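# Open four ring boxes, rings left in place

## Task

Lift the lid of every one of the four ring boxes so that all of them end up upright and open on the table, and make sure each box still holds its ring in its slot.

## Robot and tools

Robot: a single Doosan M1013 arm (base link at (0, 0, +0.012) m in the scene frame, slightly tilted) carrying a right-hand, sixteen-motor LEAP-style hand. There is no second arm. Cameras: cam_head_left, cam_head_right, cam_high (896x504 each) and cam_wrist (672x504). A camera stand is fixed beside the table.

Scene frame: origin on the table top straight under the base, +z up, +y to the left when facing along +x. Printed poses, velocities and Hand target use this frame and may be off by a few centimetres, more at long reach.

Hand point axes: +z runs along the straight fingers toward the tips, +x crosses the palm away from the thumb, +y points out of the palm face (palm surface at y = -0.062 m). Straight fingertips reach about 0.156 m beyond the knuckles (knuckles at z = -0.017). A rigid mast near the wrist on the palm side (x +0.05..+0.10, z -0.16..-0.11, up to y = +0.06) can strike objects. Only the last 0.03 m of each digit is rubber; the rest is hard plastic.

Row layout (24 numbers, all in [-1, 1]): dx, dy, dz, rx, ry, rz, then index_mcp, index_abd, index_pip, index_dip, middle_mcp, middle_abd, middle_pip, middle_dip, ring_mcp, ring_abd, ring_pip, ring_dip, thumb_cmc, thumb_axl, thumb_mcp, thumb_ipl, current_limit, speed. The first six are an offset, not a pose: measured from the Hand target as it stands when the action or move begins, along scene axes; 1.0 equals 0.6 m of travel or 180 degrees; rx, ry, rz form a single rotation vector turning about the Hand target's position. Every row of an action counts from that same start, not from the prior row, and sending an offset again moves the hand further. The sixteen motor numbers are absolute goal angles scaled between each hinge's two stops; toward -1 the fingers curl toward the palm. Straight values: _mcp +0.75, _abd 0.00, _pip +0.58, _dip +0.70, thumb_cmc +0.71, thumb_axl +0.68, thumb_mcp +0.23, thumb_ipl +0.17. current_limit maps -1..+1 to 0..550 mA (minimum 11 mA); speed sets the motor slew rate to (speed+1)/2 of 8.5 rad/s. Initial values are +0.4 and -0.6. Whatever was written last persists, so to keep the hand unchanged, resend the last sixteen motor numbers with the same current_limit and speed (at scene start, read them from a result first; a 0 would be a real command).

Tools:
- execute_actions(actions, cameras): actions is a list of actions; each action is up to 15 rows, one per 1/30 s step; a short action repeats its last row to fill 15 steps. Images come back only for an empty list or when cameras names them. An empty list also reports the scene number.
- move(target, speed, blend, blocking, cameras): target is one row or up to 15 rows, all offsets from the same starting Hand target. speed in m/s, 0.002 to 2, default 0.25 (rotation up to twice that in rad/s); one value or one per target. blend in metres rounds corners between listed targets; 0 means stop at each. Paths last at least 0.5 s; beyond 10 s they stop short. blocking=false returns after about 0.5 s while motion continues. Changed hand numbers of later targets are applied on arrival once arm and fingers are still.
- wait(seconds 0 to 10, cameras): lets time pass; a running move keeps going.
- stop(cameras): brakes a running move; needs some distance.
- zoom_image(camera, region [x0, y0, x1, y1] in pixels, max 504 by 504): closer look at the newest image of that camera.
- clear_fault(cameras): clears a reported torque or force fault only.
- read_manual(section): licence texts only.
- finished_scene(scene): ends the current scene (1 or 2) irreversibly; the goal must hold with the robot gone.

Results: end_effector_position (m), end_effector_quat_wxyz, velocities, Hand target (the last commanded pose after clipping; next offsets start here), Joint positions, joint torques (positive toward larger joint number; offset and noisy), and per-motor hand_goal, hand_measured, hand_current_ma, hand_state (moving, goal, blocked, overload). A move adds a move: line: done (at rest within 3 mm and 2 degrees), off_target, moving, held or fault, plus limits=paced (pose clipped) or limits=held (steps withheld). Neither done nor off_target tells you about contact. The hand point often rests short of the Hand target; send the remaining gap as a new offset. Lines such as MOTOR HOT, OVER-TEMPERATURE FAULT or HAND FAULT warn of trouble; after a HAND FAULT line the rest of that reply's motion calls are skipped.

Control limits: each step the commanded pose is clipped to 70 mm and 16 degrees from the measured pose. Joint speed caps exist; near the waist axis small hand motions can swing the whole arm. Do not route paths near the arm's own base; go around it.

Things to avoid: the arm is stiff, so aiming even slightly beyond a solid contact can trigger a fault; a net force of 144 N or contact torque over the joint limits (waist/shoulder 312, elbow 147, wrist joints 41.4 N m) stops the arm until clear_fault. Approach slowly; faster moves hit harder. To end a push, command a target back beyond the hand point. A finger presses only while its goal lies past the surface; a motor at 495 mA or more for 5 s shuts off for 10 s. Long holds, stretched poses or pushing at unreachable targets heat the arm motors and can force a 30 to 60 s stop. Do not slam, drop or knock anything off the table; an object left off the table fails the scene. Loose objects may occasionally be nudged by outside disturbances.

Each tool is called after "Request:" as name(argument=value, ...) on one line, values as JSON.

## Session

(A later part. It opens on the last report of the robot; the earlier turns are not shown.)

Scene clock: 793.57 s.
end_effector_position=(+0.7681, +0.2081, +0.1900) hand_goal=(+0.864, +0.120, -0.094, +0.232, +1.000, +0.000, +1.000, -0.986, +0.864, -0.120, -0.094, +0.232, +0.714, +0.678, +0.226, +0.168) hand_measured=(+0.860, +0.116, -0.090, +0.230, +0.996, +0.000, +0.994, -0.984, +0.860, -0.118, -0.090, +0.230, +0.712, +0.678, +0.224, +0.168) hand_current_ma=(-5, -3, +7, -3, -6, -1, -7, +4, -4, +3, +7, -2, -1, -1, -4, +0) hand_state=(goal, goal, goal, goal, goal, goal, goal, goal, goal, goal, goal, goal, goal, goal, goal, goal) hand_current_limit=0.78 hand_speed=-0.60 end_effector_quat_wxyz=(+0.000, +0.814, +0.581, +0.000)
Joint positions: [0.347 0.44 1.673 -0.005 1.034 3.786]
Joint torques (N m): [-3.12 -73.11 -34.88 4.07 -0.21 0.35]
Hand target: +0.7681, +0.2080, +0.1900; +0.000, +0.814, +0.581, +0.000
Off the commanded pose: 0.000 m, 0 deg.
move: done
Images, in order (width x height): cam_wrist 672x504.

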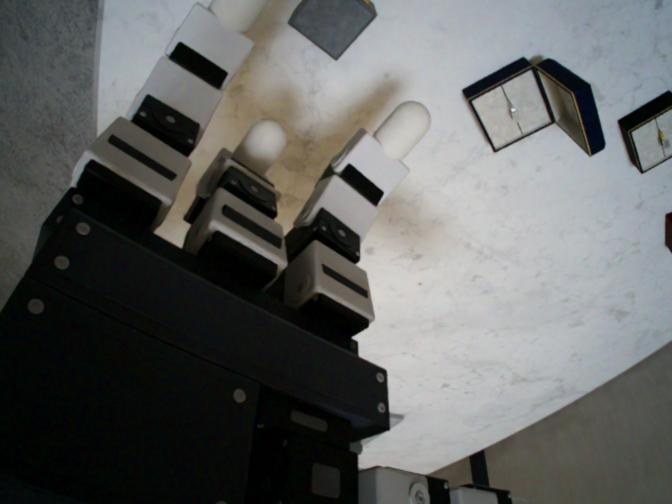

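Request:
zoom_image(camera="cam_wrist", region=[280, 0, 390, 70])

Request:
execute_actions(actions=[], cameras=["cam_high","cam_head_left","cam_head_right","cam_wrist"])

Request:
zoom_image(camera="cam_high", region=[470, 200, 550, 260])

Scaled by 4.582 from the camera's 672x504 image, which has a finer 960x720 frame.

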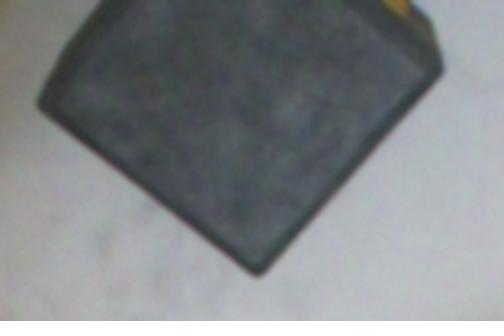

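Scene clock: 802.13 s.
end_effector_position=(+0.7681, +0.2080, +0.1900) hand_goal=(+0.864, +0.120, -0.094, +0.232, +1.000, +0.000, +1.000, -0.986, +0.864, -0.120, -0.094, +0.232, +0.714, +0.678, +0.226, +0.168) hand_measured=(+0.860, +0.116, -0.090, +0.230, +0.996, +0.000, +0.994, -0.984, +0.860, -0.118, -0.090, +0.230, +0.712, +0.678, +0.224, +0.168) hand_current_ma=(-5, -3, +7, -3, -6, -1, -7, +4, -4, +3, +7, -2, -1, -1, -4, +0) hand_state=(goal, goal, goal, goal, goal, goal, goal, goal, goal, goal, goal, goal, goal, goal, goal, goal) hand_current_limit=0.78 hand_speed=-0.60 end_effector_quat_wxyz=(+0.000, +0.814, +0.581, +0.000)
Joint positions: [0.347 0.44 1.673 -0.005 1.034 3.786]
Joint velocities: within noise
Joint torques (N m): [-3.33 -72.86 -34.87 4.05 -0.21 0.39]
Hand target: +0.7681, +0.2080, +0.1900; +0.000, +0.814, +0.581, +0.000
Off the commanded pose: 0.000 m, 0 deg.

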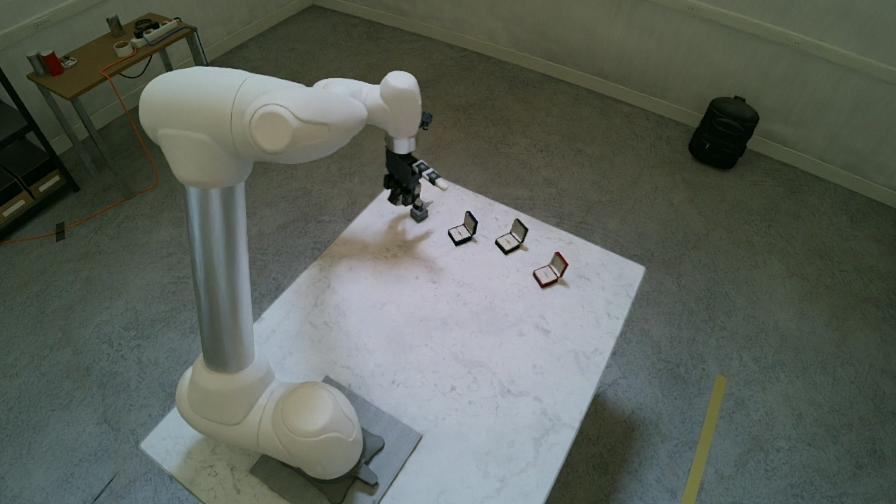

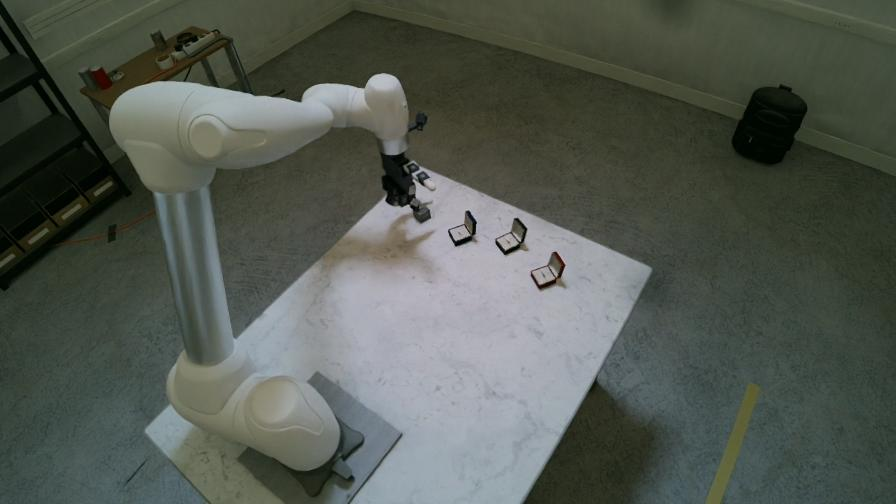

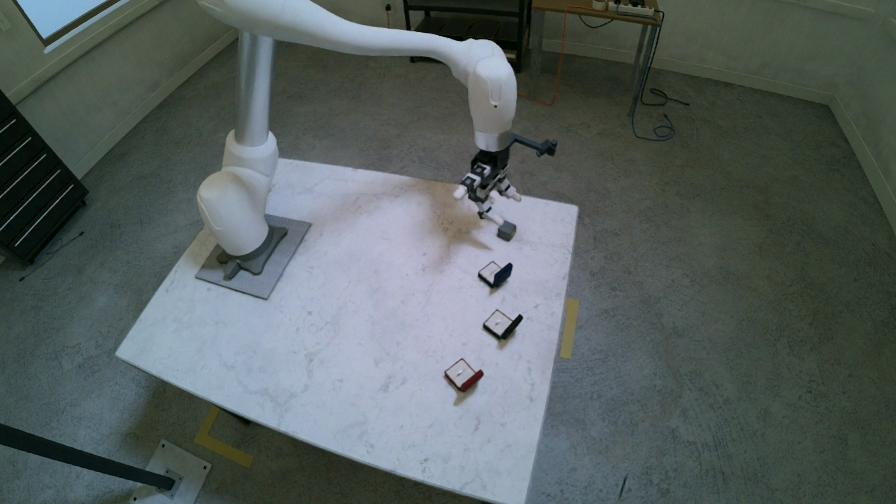

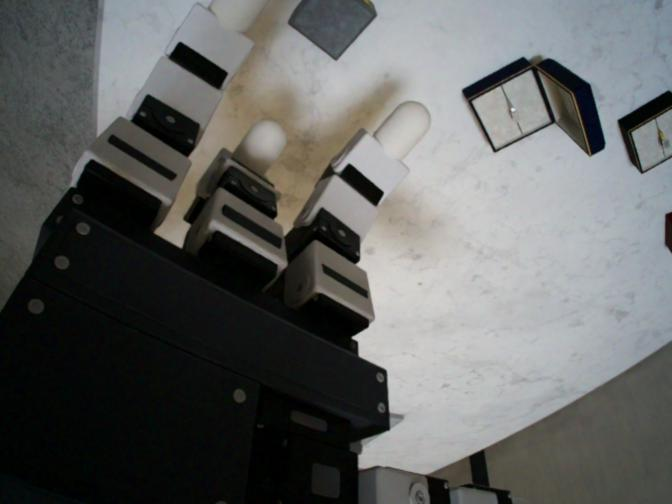

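Scaled by 6.300 from the camera's 896x504 image, which has a finer 1280x720 frame.

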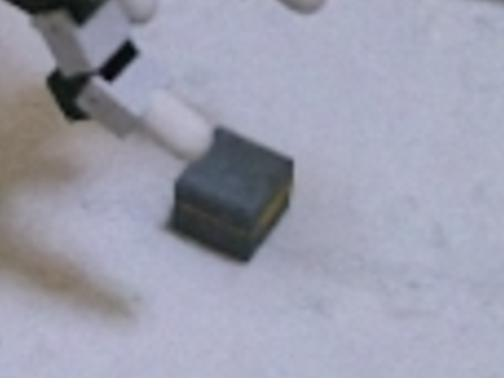

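Request:
zoom_image(camera="cam_wrist", region=[450, 40, 672, 200])

Request:
zoom_image(camera="cam_head_left", region=[390, 190, 490, 260])

Request:
zoom_image(camera="cam_high", region=[470, 250, 550, 350])

Scaled by 2.270 from the camera's 672x504 image, which has a finer 960x720 frame.

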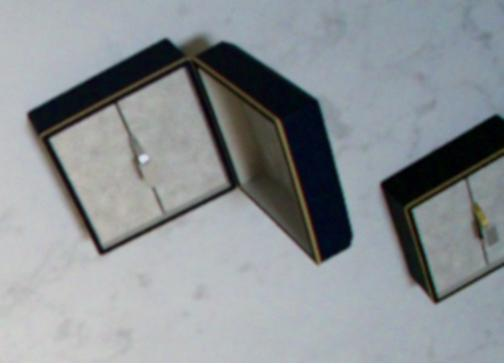

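Scaled by 5.040 from the camera's 896x504 image, which has a finer 1280x720 frame.

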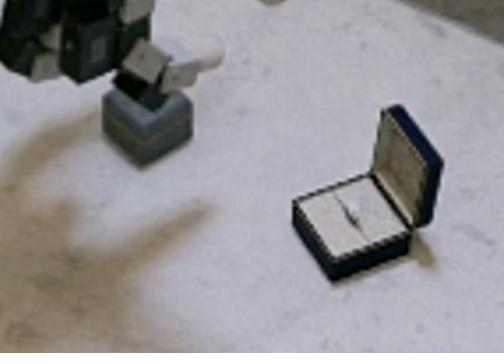

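Scaled by 5.040 from the camera's 896x504 image, which has a finer 1280x720 frame.

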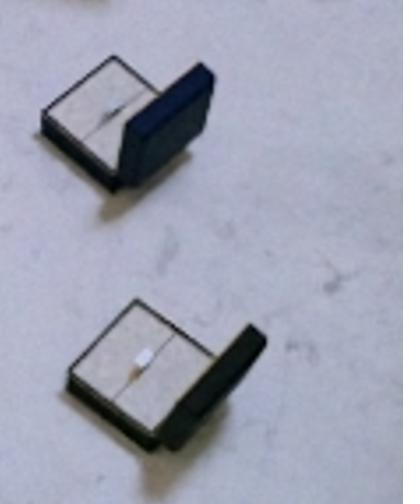

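Request:
move(target=[[0.0016,0.005,-0.11,0,0,0,0.863,0.12,-0.095,0.232,1,0,1,-0.986,0.863,-0.12,-0.095,0.232,0.714,0.678,0.226,0.168,0.78,-0.6],[0.0016,0.005,-0.1667,0,0,0,0.863,0.12,-0.095,0.232,1,0,1,-0.986,0.863,-0.12,-0.095,0.232,0.714,0.678,0.226,0.168,0.78,-0.6]], speed=[0.15,0.06])

Request:
move(target=[0,0,0,0,0,0,0.863,-0.7,-0.095,0.232,1,0,1,-0.986,0.863,0.7,-0.095,0.232,0.714,0.678,0.226,0.168,0.78,-0.6], cameras=["cam_wrist"])

Scene clock: 828.10 s.
end_effector_position=(+0.7690, +0.2111, +0.0900) hand_goal=(+0.864, +0.120, -0.094, +0.232, +1.000, +0.000, +1.000, -0.986, +0.864, -0.120, -0.094, +0.232, +0.714, +0.678, +0.226, +0.168) hand_measured=(+0.860, +0.116, -0.090, +0.230, +0.996, +0.000, +0.994, -0.984, +0.862, -0.118, -0.090, +0.230, +0.712, +0.678, +0.224, +0.168) hand_current_ma=(-5, -3, +6, -3, -6, -1, -7, +4, -4, +3, +6, -2, -1, -1, -4, +0) hand_state=(goal, goal, goal, goal, goal, goal, goal, goal, goal, goal, goal, goal, goal, goal, goal, goal) hand_current_limit=0.78 hand_speed=-0.60 end_effector_quat_wxyz=(+0.000, +0.814, +0.581, +0.000)
Joint positions: [0.35 0.537 1.735 -0.006 0.875 3.79]
Joint torques (N m): [-3.31 -77.82 -31.27 3.69 -0.24 0.44]
Hand target: +0.7690, +0.2110, +0.0900; +0.000, +0.814, +0.581, +0.000
Off the commanded pose: 0.000 m, 0 deg.
move: done

Scene clock: 828.60 s.
end_effector_position=(+0.7690, +0.2110, +0.0900) hand_goal=(+0.864, -0.700, -0.094, +0.232, +1.000, +0.000, +1.000, -0.986, +0.864, +0.700, -0.094, +0.232, +0.714, +0.678, +0.226, +0.168) hand_measured=(+0.862, -0.182, -0.098, +0.230, +0.996, +0.000, +0.994, -0.984, +0.862, +0.180, -0.098, +0.230, +0.712, +0.678, +0.224, +0.168) hand_current_ma=(-3, +490, -7, -3, -6, -1, -7, +4, -1, -489, -6, -2, -1, -1, -4, +0) hand_state=(goal, blocked, goal, goal, goal, goal, goal, goal, goal, blocked, goal, goal, goal, goal, goal, goal) hand_current_limit=0.78 hand_speed=-0.60 end_effector_quat_wxyz=(+0.000, +0.814, +0.581, +0.000)
Joint positions: [0.35 0.537 1.735 -0.006 0.875 3.79]
Joint torques (N m): [-2.96 -78.16 -31.48 3.65 -0.29 0.44]
Hand target: +0.7690, +0.2110, +0.0900; +0.000, +0.814, +0.581, +0.000
Off the commanded pose: 0.000 m, 0 deg.
move: done
Images, in order (width x height): cam_wrist 672x504.

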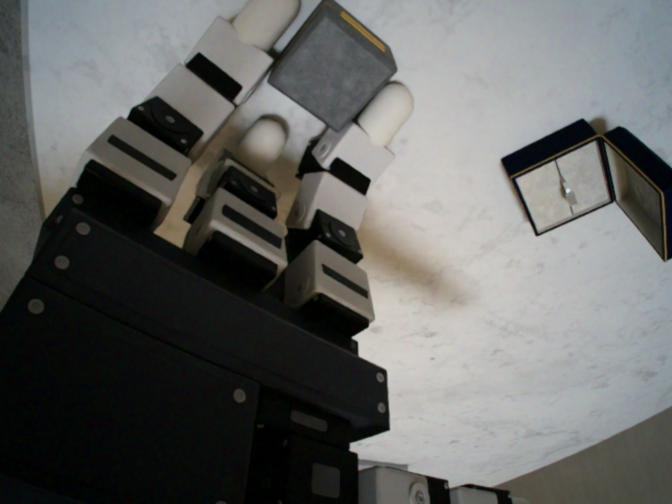

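Request:
move(target=[0,0,0,0,0,0,0.863,-0.7,-0.095,0.232,0.795,0,0.372,-0.87,0.863,0.7,-0.095,0.232,0.714,0.678,0.226,0.168,0.79,-0.7])

Request:
move(target=[0,0,0,0,0,0,0.863,-0.7,-0.095,0.232,0.795,0,0.09,-0.865,0.863,0.7,-0.095,0.232,0.714,0.678,0.226,0.168,0.79,-0.7])

Request:
move(target=[0,0,0,0,0,0,0.863,-0.7,-0.095,0.232,0.712,0,-0.128,-0.754,0.863,0.7,-0.095,0.232,0.714,0.678,0.226,0.168,0.79,-0.8], cameras=["cam_high","cam_wrist"])

Scene clock: 841.47 s.
end_effector_position=(+0.7690, +0.2110, +0.0900) hand_goal=(+0.864, -0.700, -0.094, +0.232, +0.796, +0.000, +0.372, -0.870, +0.864, +0.700, -0.094, +0.232, +0.714, +0.678, +0.226, +0.168) hand_measured=(+0.814, -0.196, -0.130, +0.218, +0.880, +0.000, +0.468, -0.856, +0.818, +0.186, -0.130, +0.220, +0.712, +0.678, +0.224, +0.168) hand_current_ma=(-152, +492, -88, -26, +298, -1, +329, +29, -133, -492, -91, -23, -1, -1, -4, +0) hand_state=(blocked, blocked, blocked, goal, blocked, goal, blocked, goal, blocked, blocked, blocked, goal, goal, goal, goal, goal) hand_current_limit=0.79 hand_speed=-0.70 end_effector_quat_wxyz=(+0.000, +0.814, +0.581, +0.000)
Joint positions: [0.35 0.537 1.735 -0.006 0.875 3.79]
Joint torques (N m): [-3.05 -77.3 -30.86 3.67 -0.26 0.43]
Hand target: +0.7690, +0.2110, +0.0900; +0.000, +0.814, +0.581, +0.000
Off the commanded pose: 0.000 m, 0 deg.
move: done

Scene clock: 842.00 s.
end_effector_position=(+0.7690, +0.2110, +0.0900) hand_goal=(+0.864, -0.700, -0.094, +0.232, +0.796, +0.000, +0.090, -0.864, +0.864, +0.700, -0.094, +0.232, +0.714, +0.678, +0.226, +0.168) hand_measured=(+0.852, -0.198, -0.126, +0.218, +0.800, +0.000, +0.096, -0.866, +0.860, +0.186, -0.122, +0.220, +0.712, +0.678, +0.224, +0.168) hand_current_ma=(-24, +492, -77, -27, +6, -1, +9, -2, -7, -492, -67, -23, -1, -1, -4, +0) hand_state=(goal, blocked, blocked, goal, goal, goal, goal, goal, goal, blocked, blocked, goal, goal, goal, goal, goal) hand_current_limit=0.79 hand_speed=-0.70 end_effector_quat_wxyz=(+0.000, +0.814, +0.581, +0.000)
Joint positions: [0.35 0.537 1.735 -0.006 0.875 3.79]
Joint torques (N m): [-2.75 -77.65 -31.3 3.69 -0.21 0.42]
Hand target: +0.7690, +0.2110, +0.0900; +0.000, +0.814, +0.581, +0.000
Off the commanded pose: 0.000 m, 0 deg.
move: done

Scene clock: 842.57 s.
end_effector_position=(+0.7690, +0.2110, +0.0900) hand_goal=(+0.864, -0.700, -0.094, +0.232, +0.712, +0.000, -0.128, -0.754, +0.864, +0.700, -0.094, +0.232, +0.714, +0.678, +0.226, +0.168) hand_measured=(+0.836, -0.198, -0.126, +0.218, +0.786, +0.000, -0.068, -0.756, +0.828, +0.186, -0.122, +0.220, +0.712, +0.678, +0.224, +0.168) hand_current_ma=(-72, +492, -77, -27, +250, -1, +177, -2, -100, -492, -67, -23, -1, -1, -4, +0) hand_state=(blocked, blocked, blocked, goal, blocked, goal, blocked, goal, blocked, blocked, blocked, goal, goal, goal, goal, goal) hand_current_limit=0.79 hand_speed=-0.80 end_effector_quat_wxyz=(+0.000, +0.814, +0.581, +0.000)
Joint positions: [0.35 0.537 1.735 -0.006 0.875 3.79]
Joint torques (N m): [-2.94 -77.14 -31.23 3.7 -0.3 0.45]
Hand target: +0.7690, +0.2110, +0.0900; +0.000, +0.814, +0.581, +0.000
Off the commanded pose: 0.000 m, 0 deg.
move: done
Images, in order (width x height): cam_high 896x504, cam_wrist 672x504.

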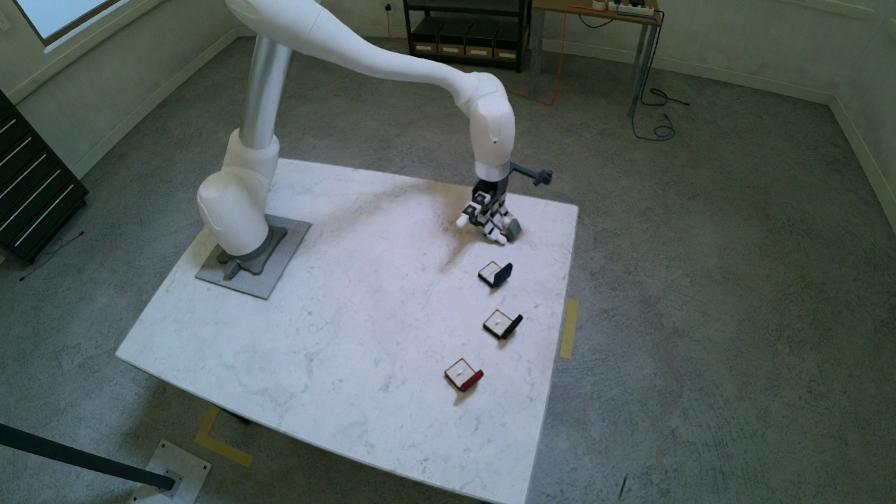

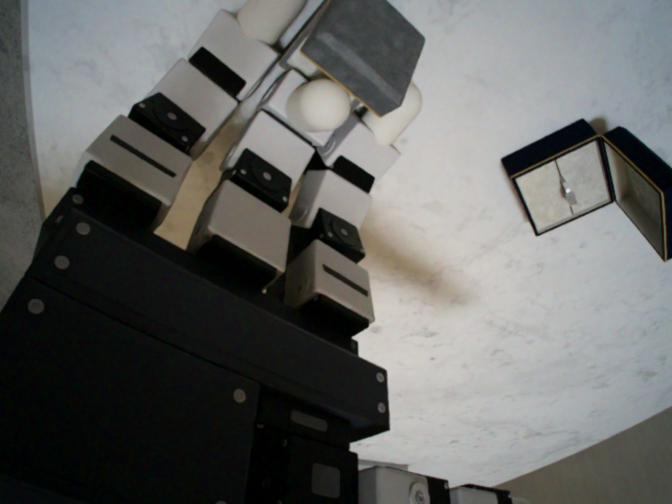

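Lid lifting. Continue.

Request:
move(target=[0,0,0,0,0,0,0.863,-0.7,-0.095,0.232,0.69,0,-0.21,-0.63,0.863,0.7,-0.095,0.232,0.714,0.678,0.226,0.168,0.79,-0.85])

Request:
move(target=[0,0,0,0,0,0,0.863,-0.7,-0.095,0.232,0.671,0,-0.299,-0.507,0.863,0.7,-0.095,0.232,0.714,0.678,0.226,0.168,0.79,-0.9], cameras=["cam_high","cam_wrist"])

Scene clock: 848.17 s.
end_effector_position=(+0.7690, +0.2110, +0.0900) hand_goal=(+0.864, -0.700, -0.094, +0.232, +0.690, +0.000, -0.210, -0.630, +0.864, +0.700, -0.094, +0.232, +0.714, +0.678, +0.226, +0.168) hand_measured=(+0.830, -0.198, -0.126, +0.218, +0.776, +0.000, -0.188, -0.634, +0.822, +0.186, -0.124, +0.220, +0.712, +0.678, +0.224, +0.168) hand_current_ma=(-89, +492, -78, -27, +302, -1, +45, -4, -118, -492, -70, -23, -1, -1, -4, +0) hand_state=(blocked, blocked, blocked, goal, blocked, goal, blocked, goal, blocked, blocked, blocked, goal, goal, goal, goal, goal) hand_current_limit=0.79 hand_speed=-0.85 end_effector_quat_wxyz=(+0.000, +0.814, +0.581, +0.000)
Joint positions: [0.35 0.537 1.735 -0.006 0.875 3.79]
Joint torques (N m): [-3.03 -77.31 -30.85 3.72 -0.22 0.45]
Hand target: +0.7690, +0.2110, +0.0900; +0.000, +0.814, +0.581, +0.000
Off the commanded pose: 0.000 m, 0 deg.
move: done

Scene clock: 848.77 s.
end_effector_position=(+0.7690, +0.2110, +0.0900) hand_goal=(+0.864, -0.700, -0.094, +0.232, +0.672, +0.000, -0.298, -0.506, +0.864, +0.700, -0.094, +0.232, +0.714, +0.678, +0.226, +0.168) hand_measured=(+0.830, -0.198, -0.126, +0.218, +0.772, +0.000, -0.270, -0.508, +0.822, +0.186, -0.124, +0.220, +0.712, +0.678, +0.224, +0.168) hand_current_ma=(-90, +492, -78, -27, +376, -1, +65, -2, -118, -492, -70, -23, -1, -1, -4, +0) hand_state=(blocked, blocked, blocked, goal, moving, goal, blocked, goal, blocked, blocked, blocked, goal, goal, goal, goal, goal) hand_current_limit=0.79 hand_speed=-0.90 end_effector_quat_wxyz=(+0.000, +0.814, +0.581, +0.000)
Joint positions: [0.35 0.537 1.735 -0.006 0.875 3.79]
Joint torques (N m): [-2.96 -76.91 -30.93 3.73 -0.21 0.46]
Hand target: +0.7690, +0.2110, +0.0900; +0.000, +0.814, +0.581, +0.000
Off the commanded pose: 0.000 m, 0 deg.
move: done
Images, in order (width x height): cam_high 896x504, cam_wrist 672x504.

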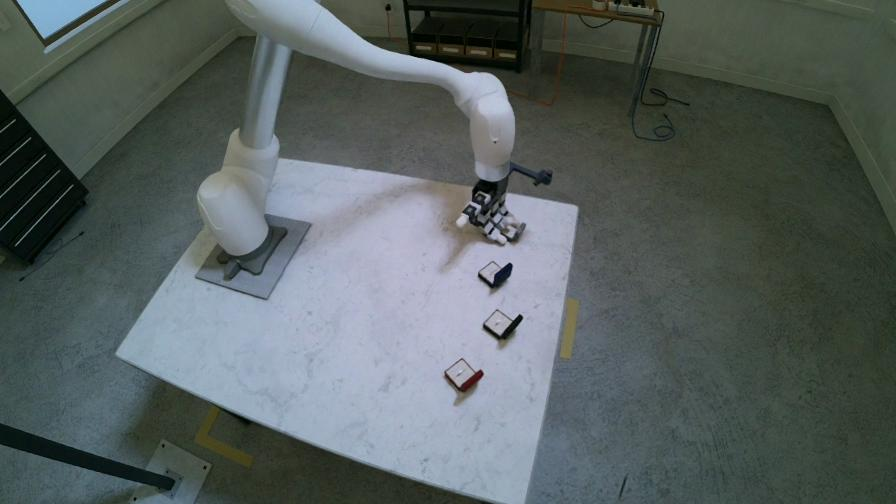

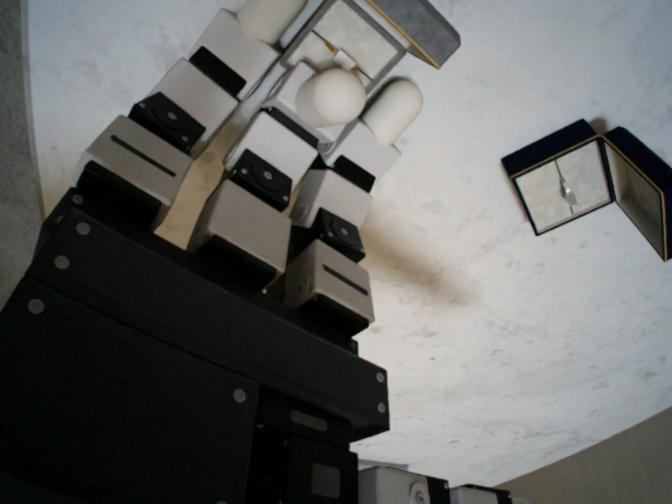

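Request:
move(target=[0,0,0,0,0,0,0.863,-0.4,-0.095,0.232,0.79,0,-0.21,-0.63,0.863,0.4,-0.095,0.232,0.714,0.678,0.226,0.168,0.78,-0.8])

Request:
move(target=[0,0,0,0,0,0,0.863,0.12,-0.095,0.232,0.81,0,0,-0.8,0.863,-0.12,-0.095,0.232,0.714,0.678,0.226,0.168,0.78,-0.7])

Request:
move(target=[[-0.038,0.013,0.04,0,0,0,0.863,0.12,-0.095,0.232,0.81,0,0,-0.8,0.863,-0.12,-0.095,0.232,0.714,0.678,0.226,0.168,0.78,-0.7],[-0.1,0.02,0.2,0,0,0,0.863,0.12,-0.095,0.232,0.81,0,0,-0.8,0.863,-0.12,-0.095,0.232,0.714,0.678,0.226,0.168,0.78,-0.7]], speed=[0.05,0.2], cameras=["cam_wrist","cam_high"])

Request:
zoom_image(camera="cam_high", region=[430, 205, 580, 400])

Scene clock: 867.33 s.
end_effector_position=(+0.7690, +0.2110, +0.0900) hand_goal=(+0.864, -0.400, -0.094, +0.232, +0.790, +0.000, -0.210, -0.630, +0.864, +0.400, -0.094, +0.232, +0.714, +0.678, +0.226, +0.168) hand_measured=(+0.848, -0.198, -0.120, +0.218, +0.798, +0.000, -0.228, -0.628, +0.838, +0.186, -0.114, +0.224, +0.712, +0.678, +0.224, +0.168) hand_current_ma=(-37, +490, -59, -25, +15, -1, -38, +2, -68, -489, -42, -14, -1, -1, -4, +0) hand_state=(goal, blocked, blocked, goal, goal, goal, goal, goal, blocked, blocked, blocked, goal, goal, goal, goal, goal) hand_current_limit=0.78 hand_speed=-0.80 end_effector_quat_wxyz=(+0.000, +0.814, +0.581, +0.000)
Joint positions: [0.35 0.537 1.735 -0.006 0.875 3.79]
Joint torques (N m): [-2.99 -77.41 -30.95 3.71 -0.2 0.43]
Hand target: +0.7690, +0.2110, +0.0900; +0.000, +0.814, +0.581, +0.000
Off the commanded pose: 0.000 m, 0 deg.
move: done

Scene clock: 868.00 s.
end_effector_position=(+0.7690, +0.2110, +0.0900) hand_goal=(+0.864, +0.120, -0.094, +0.232, +0.810, +0.000, +0.000, -0.800, +0.864, -0.120, -0.094, +0.232, +0.714, +0.678, +0.226, +0.168) hand_measured=(+0.860, +0.116, -0.096, +0.230, +0.810, +0.000, -0.016, -0.798, +0.860, -0.116, -0.096, +0.230, +0.712, +0.678, +0.224, +0.168) hand_current_ma=(-5, -4, -1, -3, +0, -1, -32, +3, -5, +4, -1, -2, -1, -1, -4, +0) hand_state=(goal, goal, goal, goal, goal, goal, goal, goal, goal, goal, goal, goal, goal, goal, goal, goal) hand_current_limit=0.78 hand_speed=-0.70 end_effector_quat_wxyz=(+0.000, +0.814, +0.581, +0.000)
Joint positions: [0.35 0.537 1.735 -0.006 0.875 3.79]
Joint torques (N m): [-3.2 -76.29 -30.74 3.62 -0.36 0.41]
Hand target: +0.7690, +0.2110, +0.0900; +0.000, +0.814, +0.581, +0.000
Off the commanded pose: 0.000 m, 0 deg.
move: done

Scene clock: 869.77 s.
end_effector_position=(+0.7090, +0.2230, +0.2099) hand_goal=(+0.864, +0.120, -0.094, +0.232, +0.810, +0.000, +0.000, -0.800, +0.864, -0.120, -0.094, +0.232, +0.714, +0.678, +0.226, +0.168) hand_measured=(+0.862, +0.116, -0.096, +0.230, +0.810, +0.000, -0.002, -0.798, +0.862, -0.116, -0.096, +0.230, +0.712, +0.678, +0.224, +0.168) hand_current_ma=(-4, -4, -1, -3, +0, -1, -1, +3, -3, +4, -1, -2, -1, -1, -4, +0) hand_state=(goal, goal, goal, goal, goal, goal, goal, goal, goal, goal, goal, goal, goal, goal, goal, goal) hand_current_limit=0.78 hand_speed=-0.70 end_effector_quat_wxyz=(+0.000, +0.814, +0.581, +0.000)
Joint positions: [0.394 0.355 1.76 -0.005 1.033 3.832]
Joint torques (N m): [-2.92 -65.34 -34.69 4.06 -0.25 0.43]
Hand target: +0.7090, +0.2230, +0.2100; +0.000, +0.814, +0.581, +0.000
Off the commanded pose: 0.000 m, 0 deg.
move: done
Images, in order (width x height): cam_high 896x504, cam_wrist 672x504.

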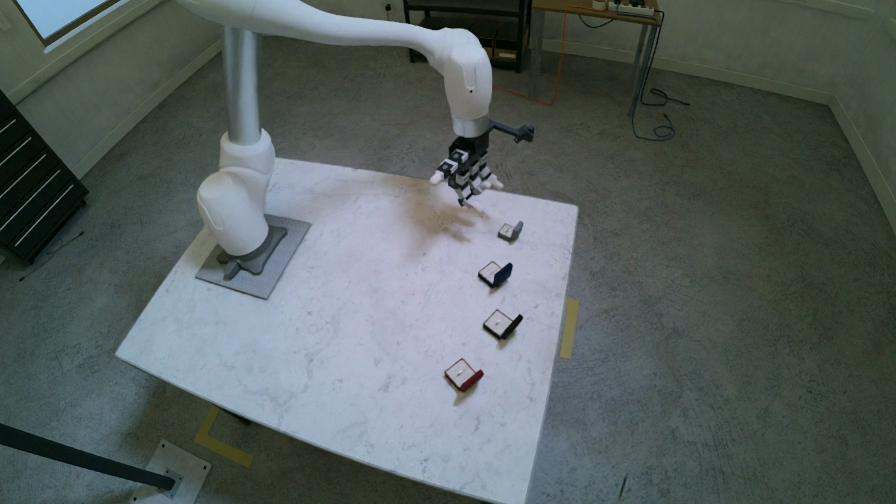

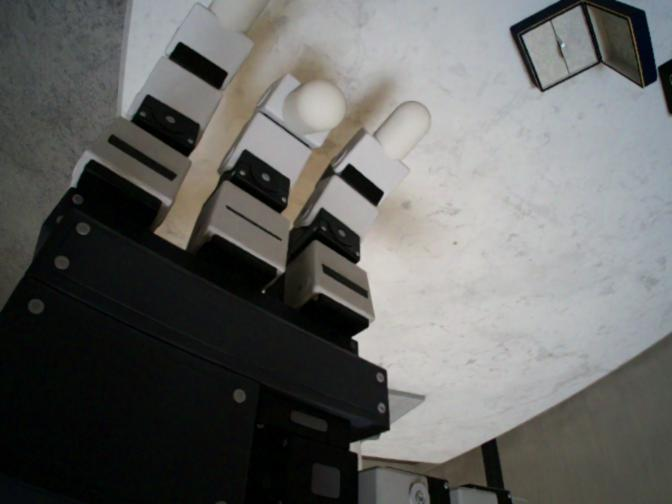

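Scaled by 2.585 from the camera's 896x504 image, which has a finer 1280x720 frame.

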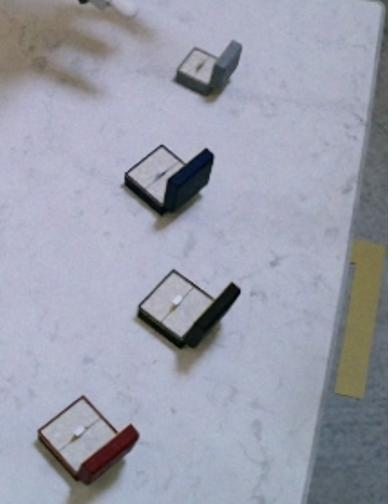

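Request:
finished_scene(scene=2)

The scene is finished: the task was done.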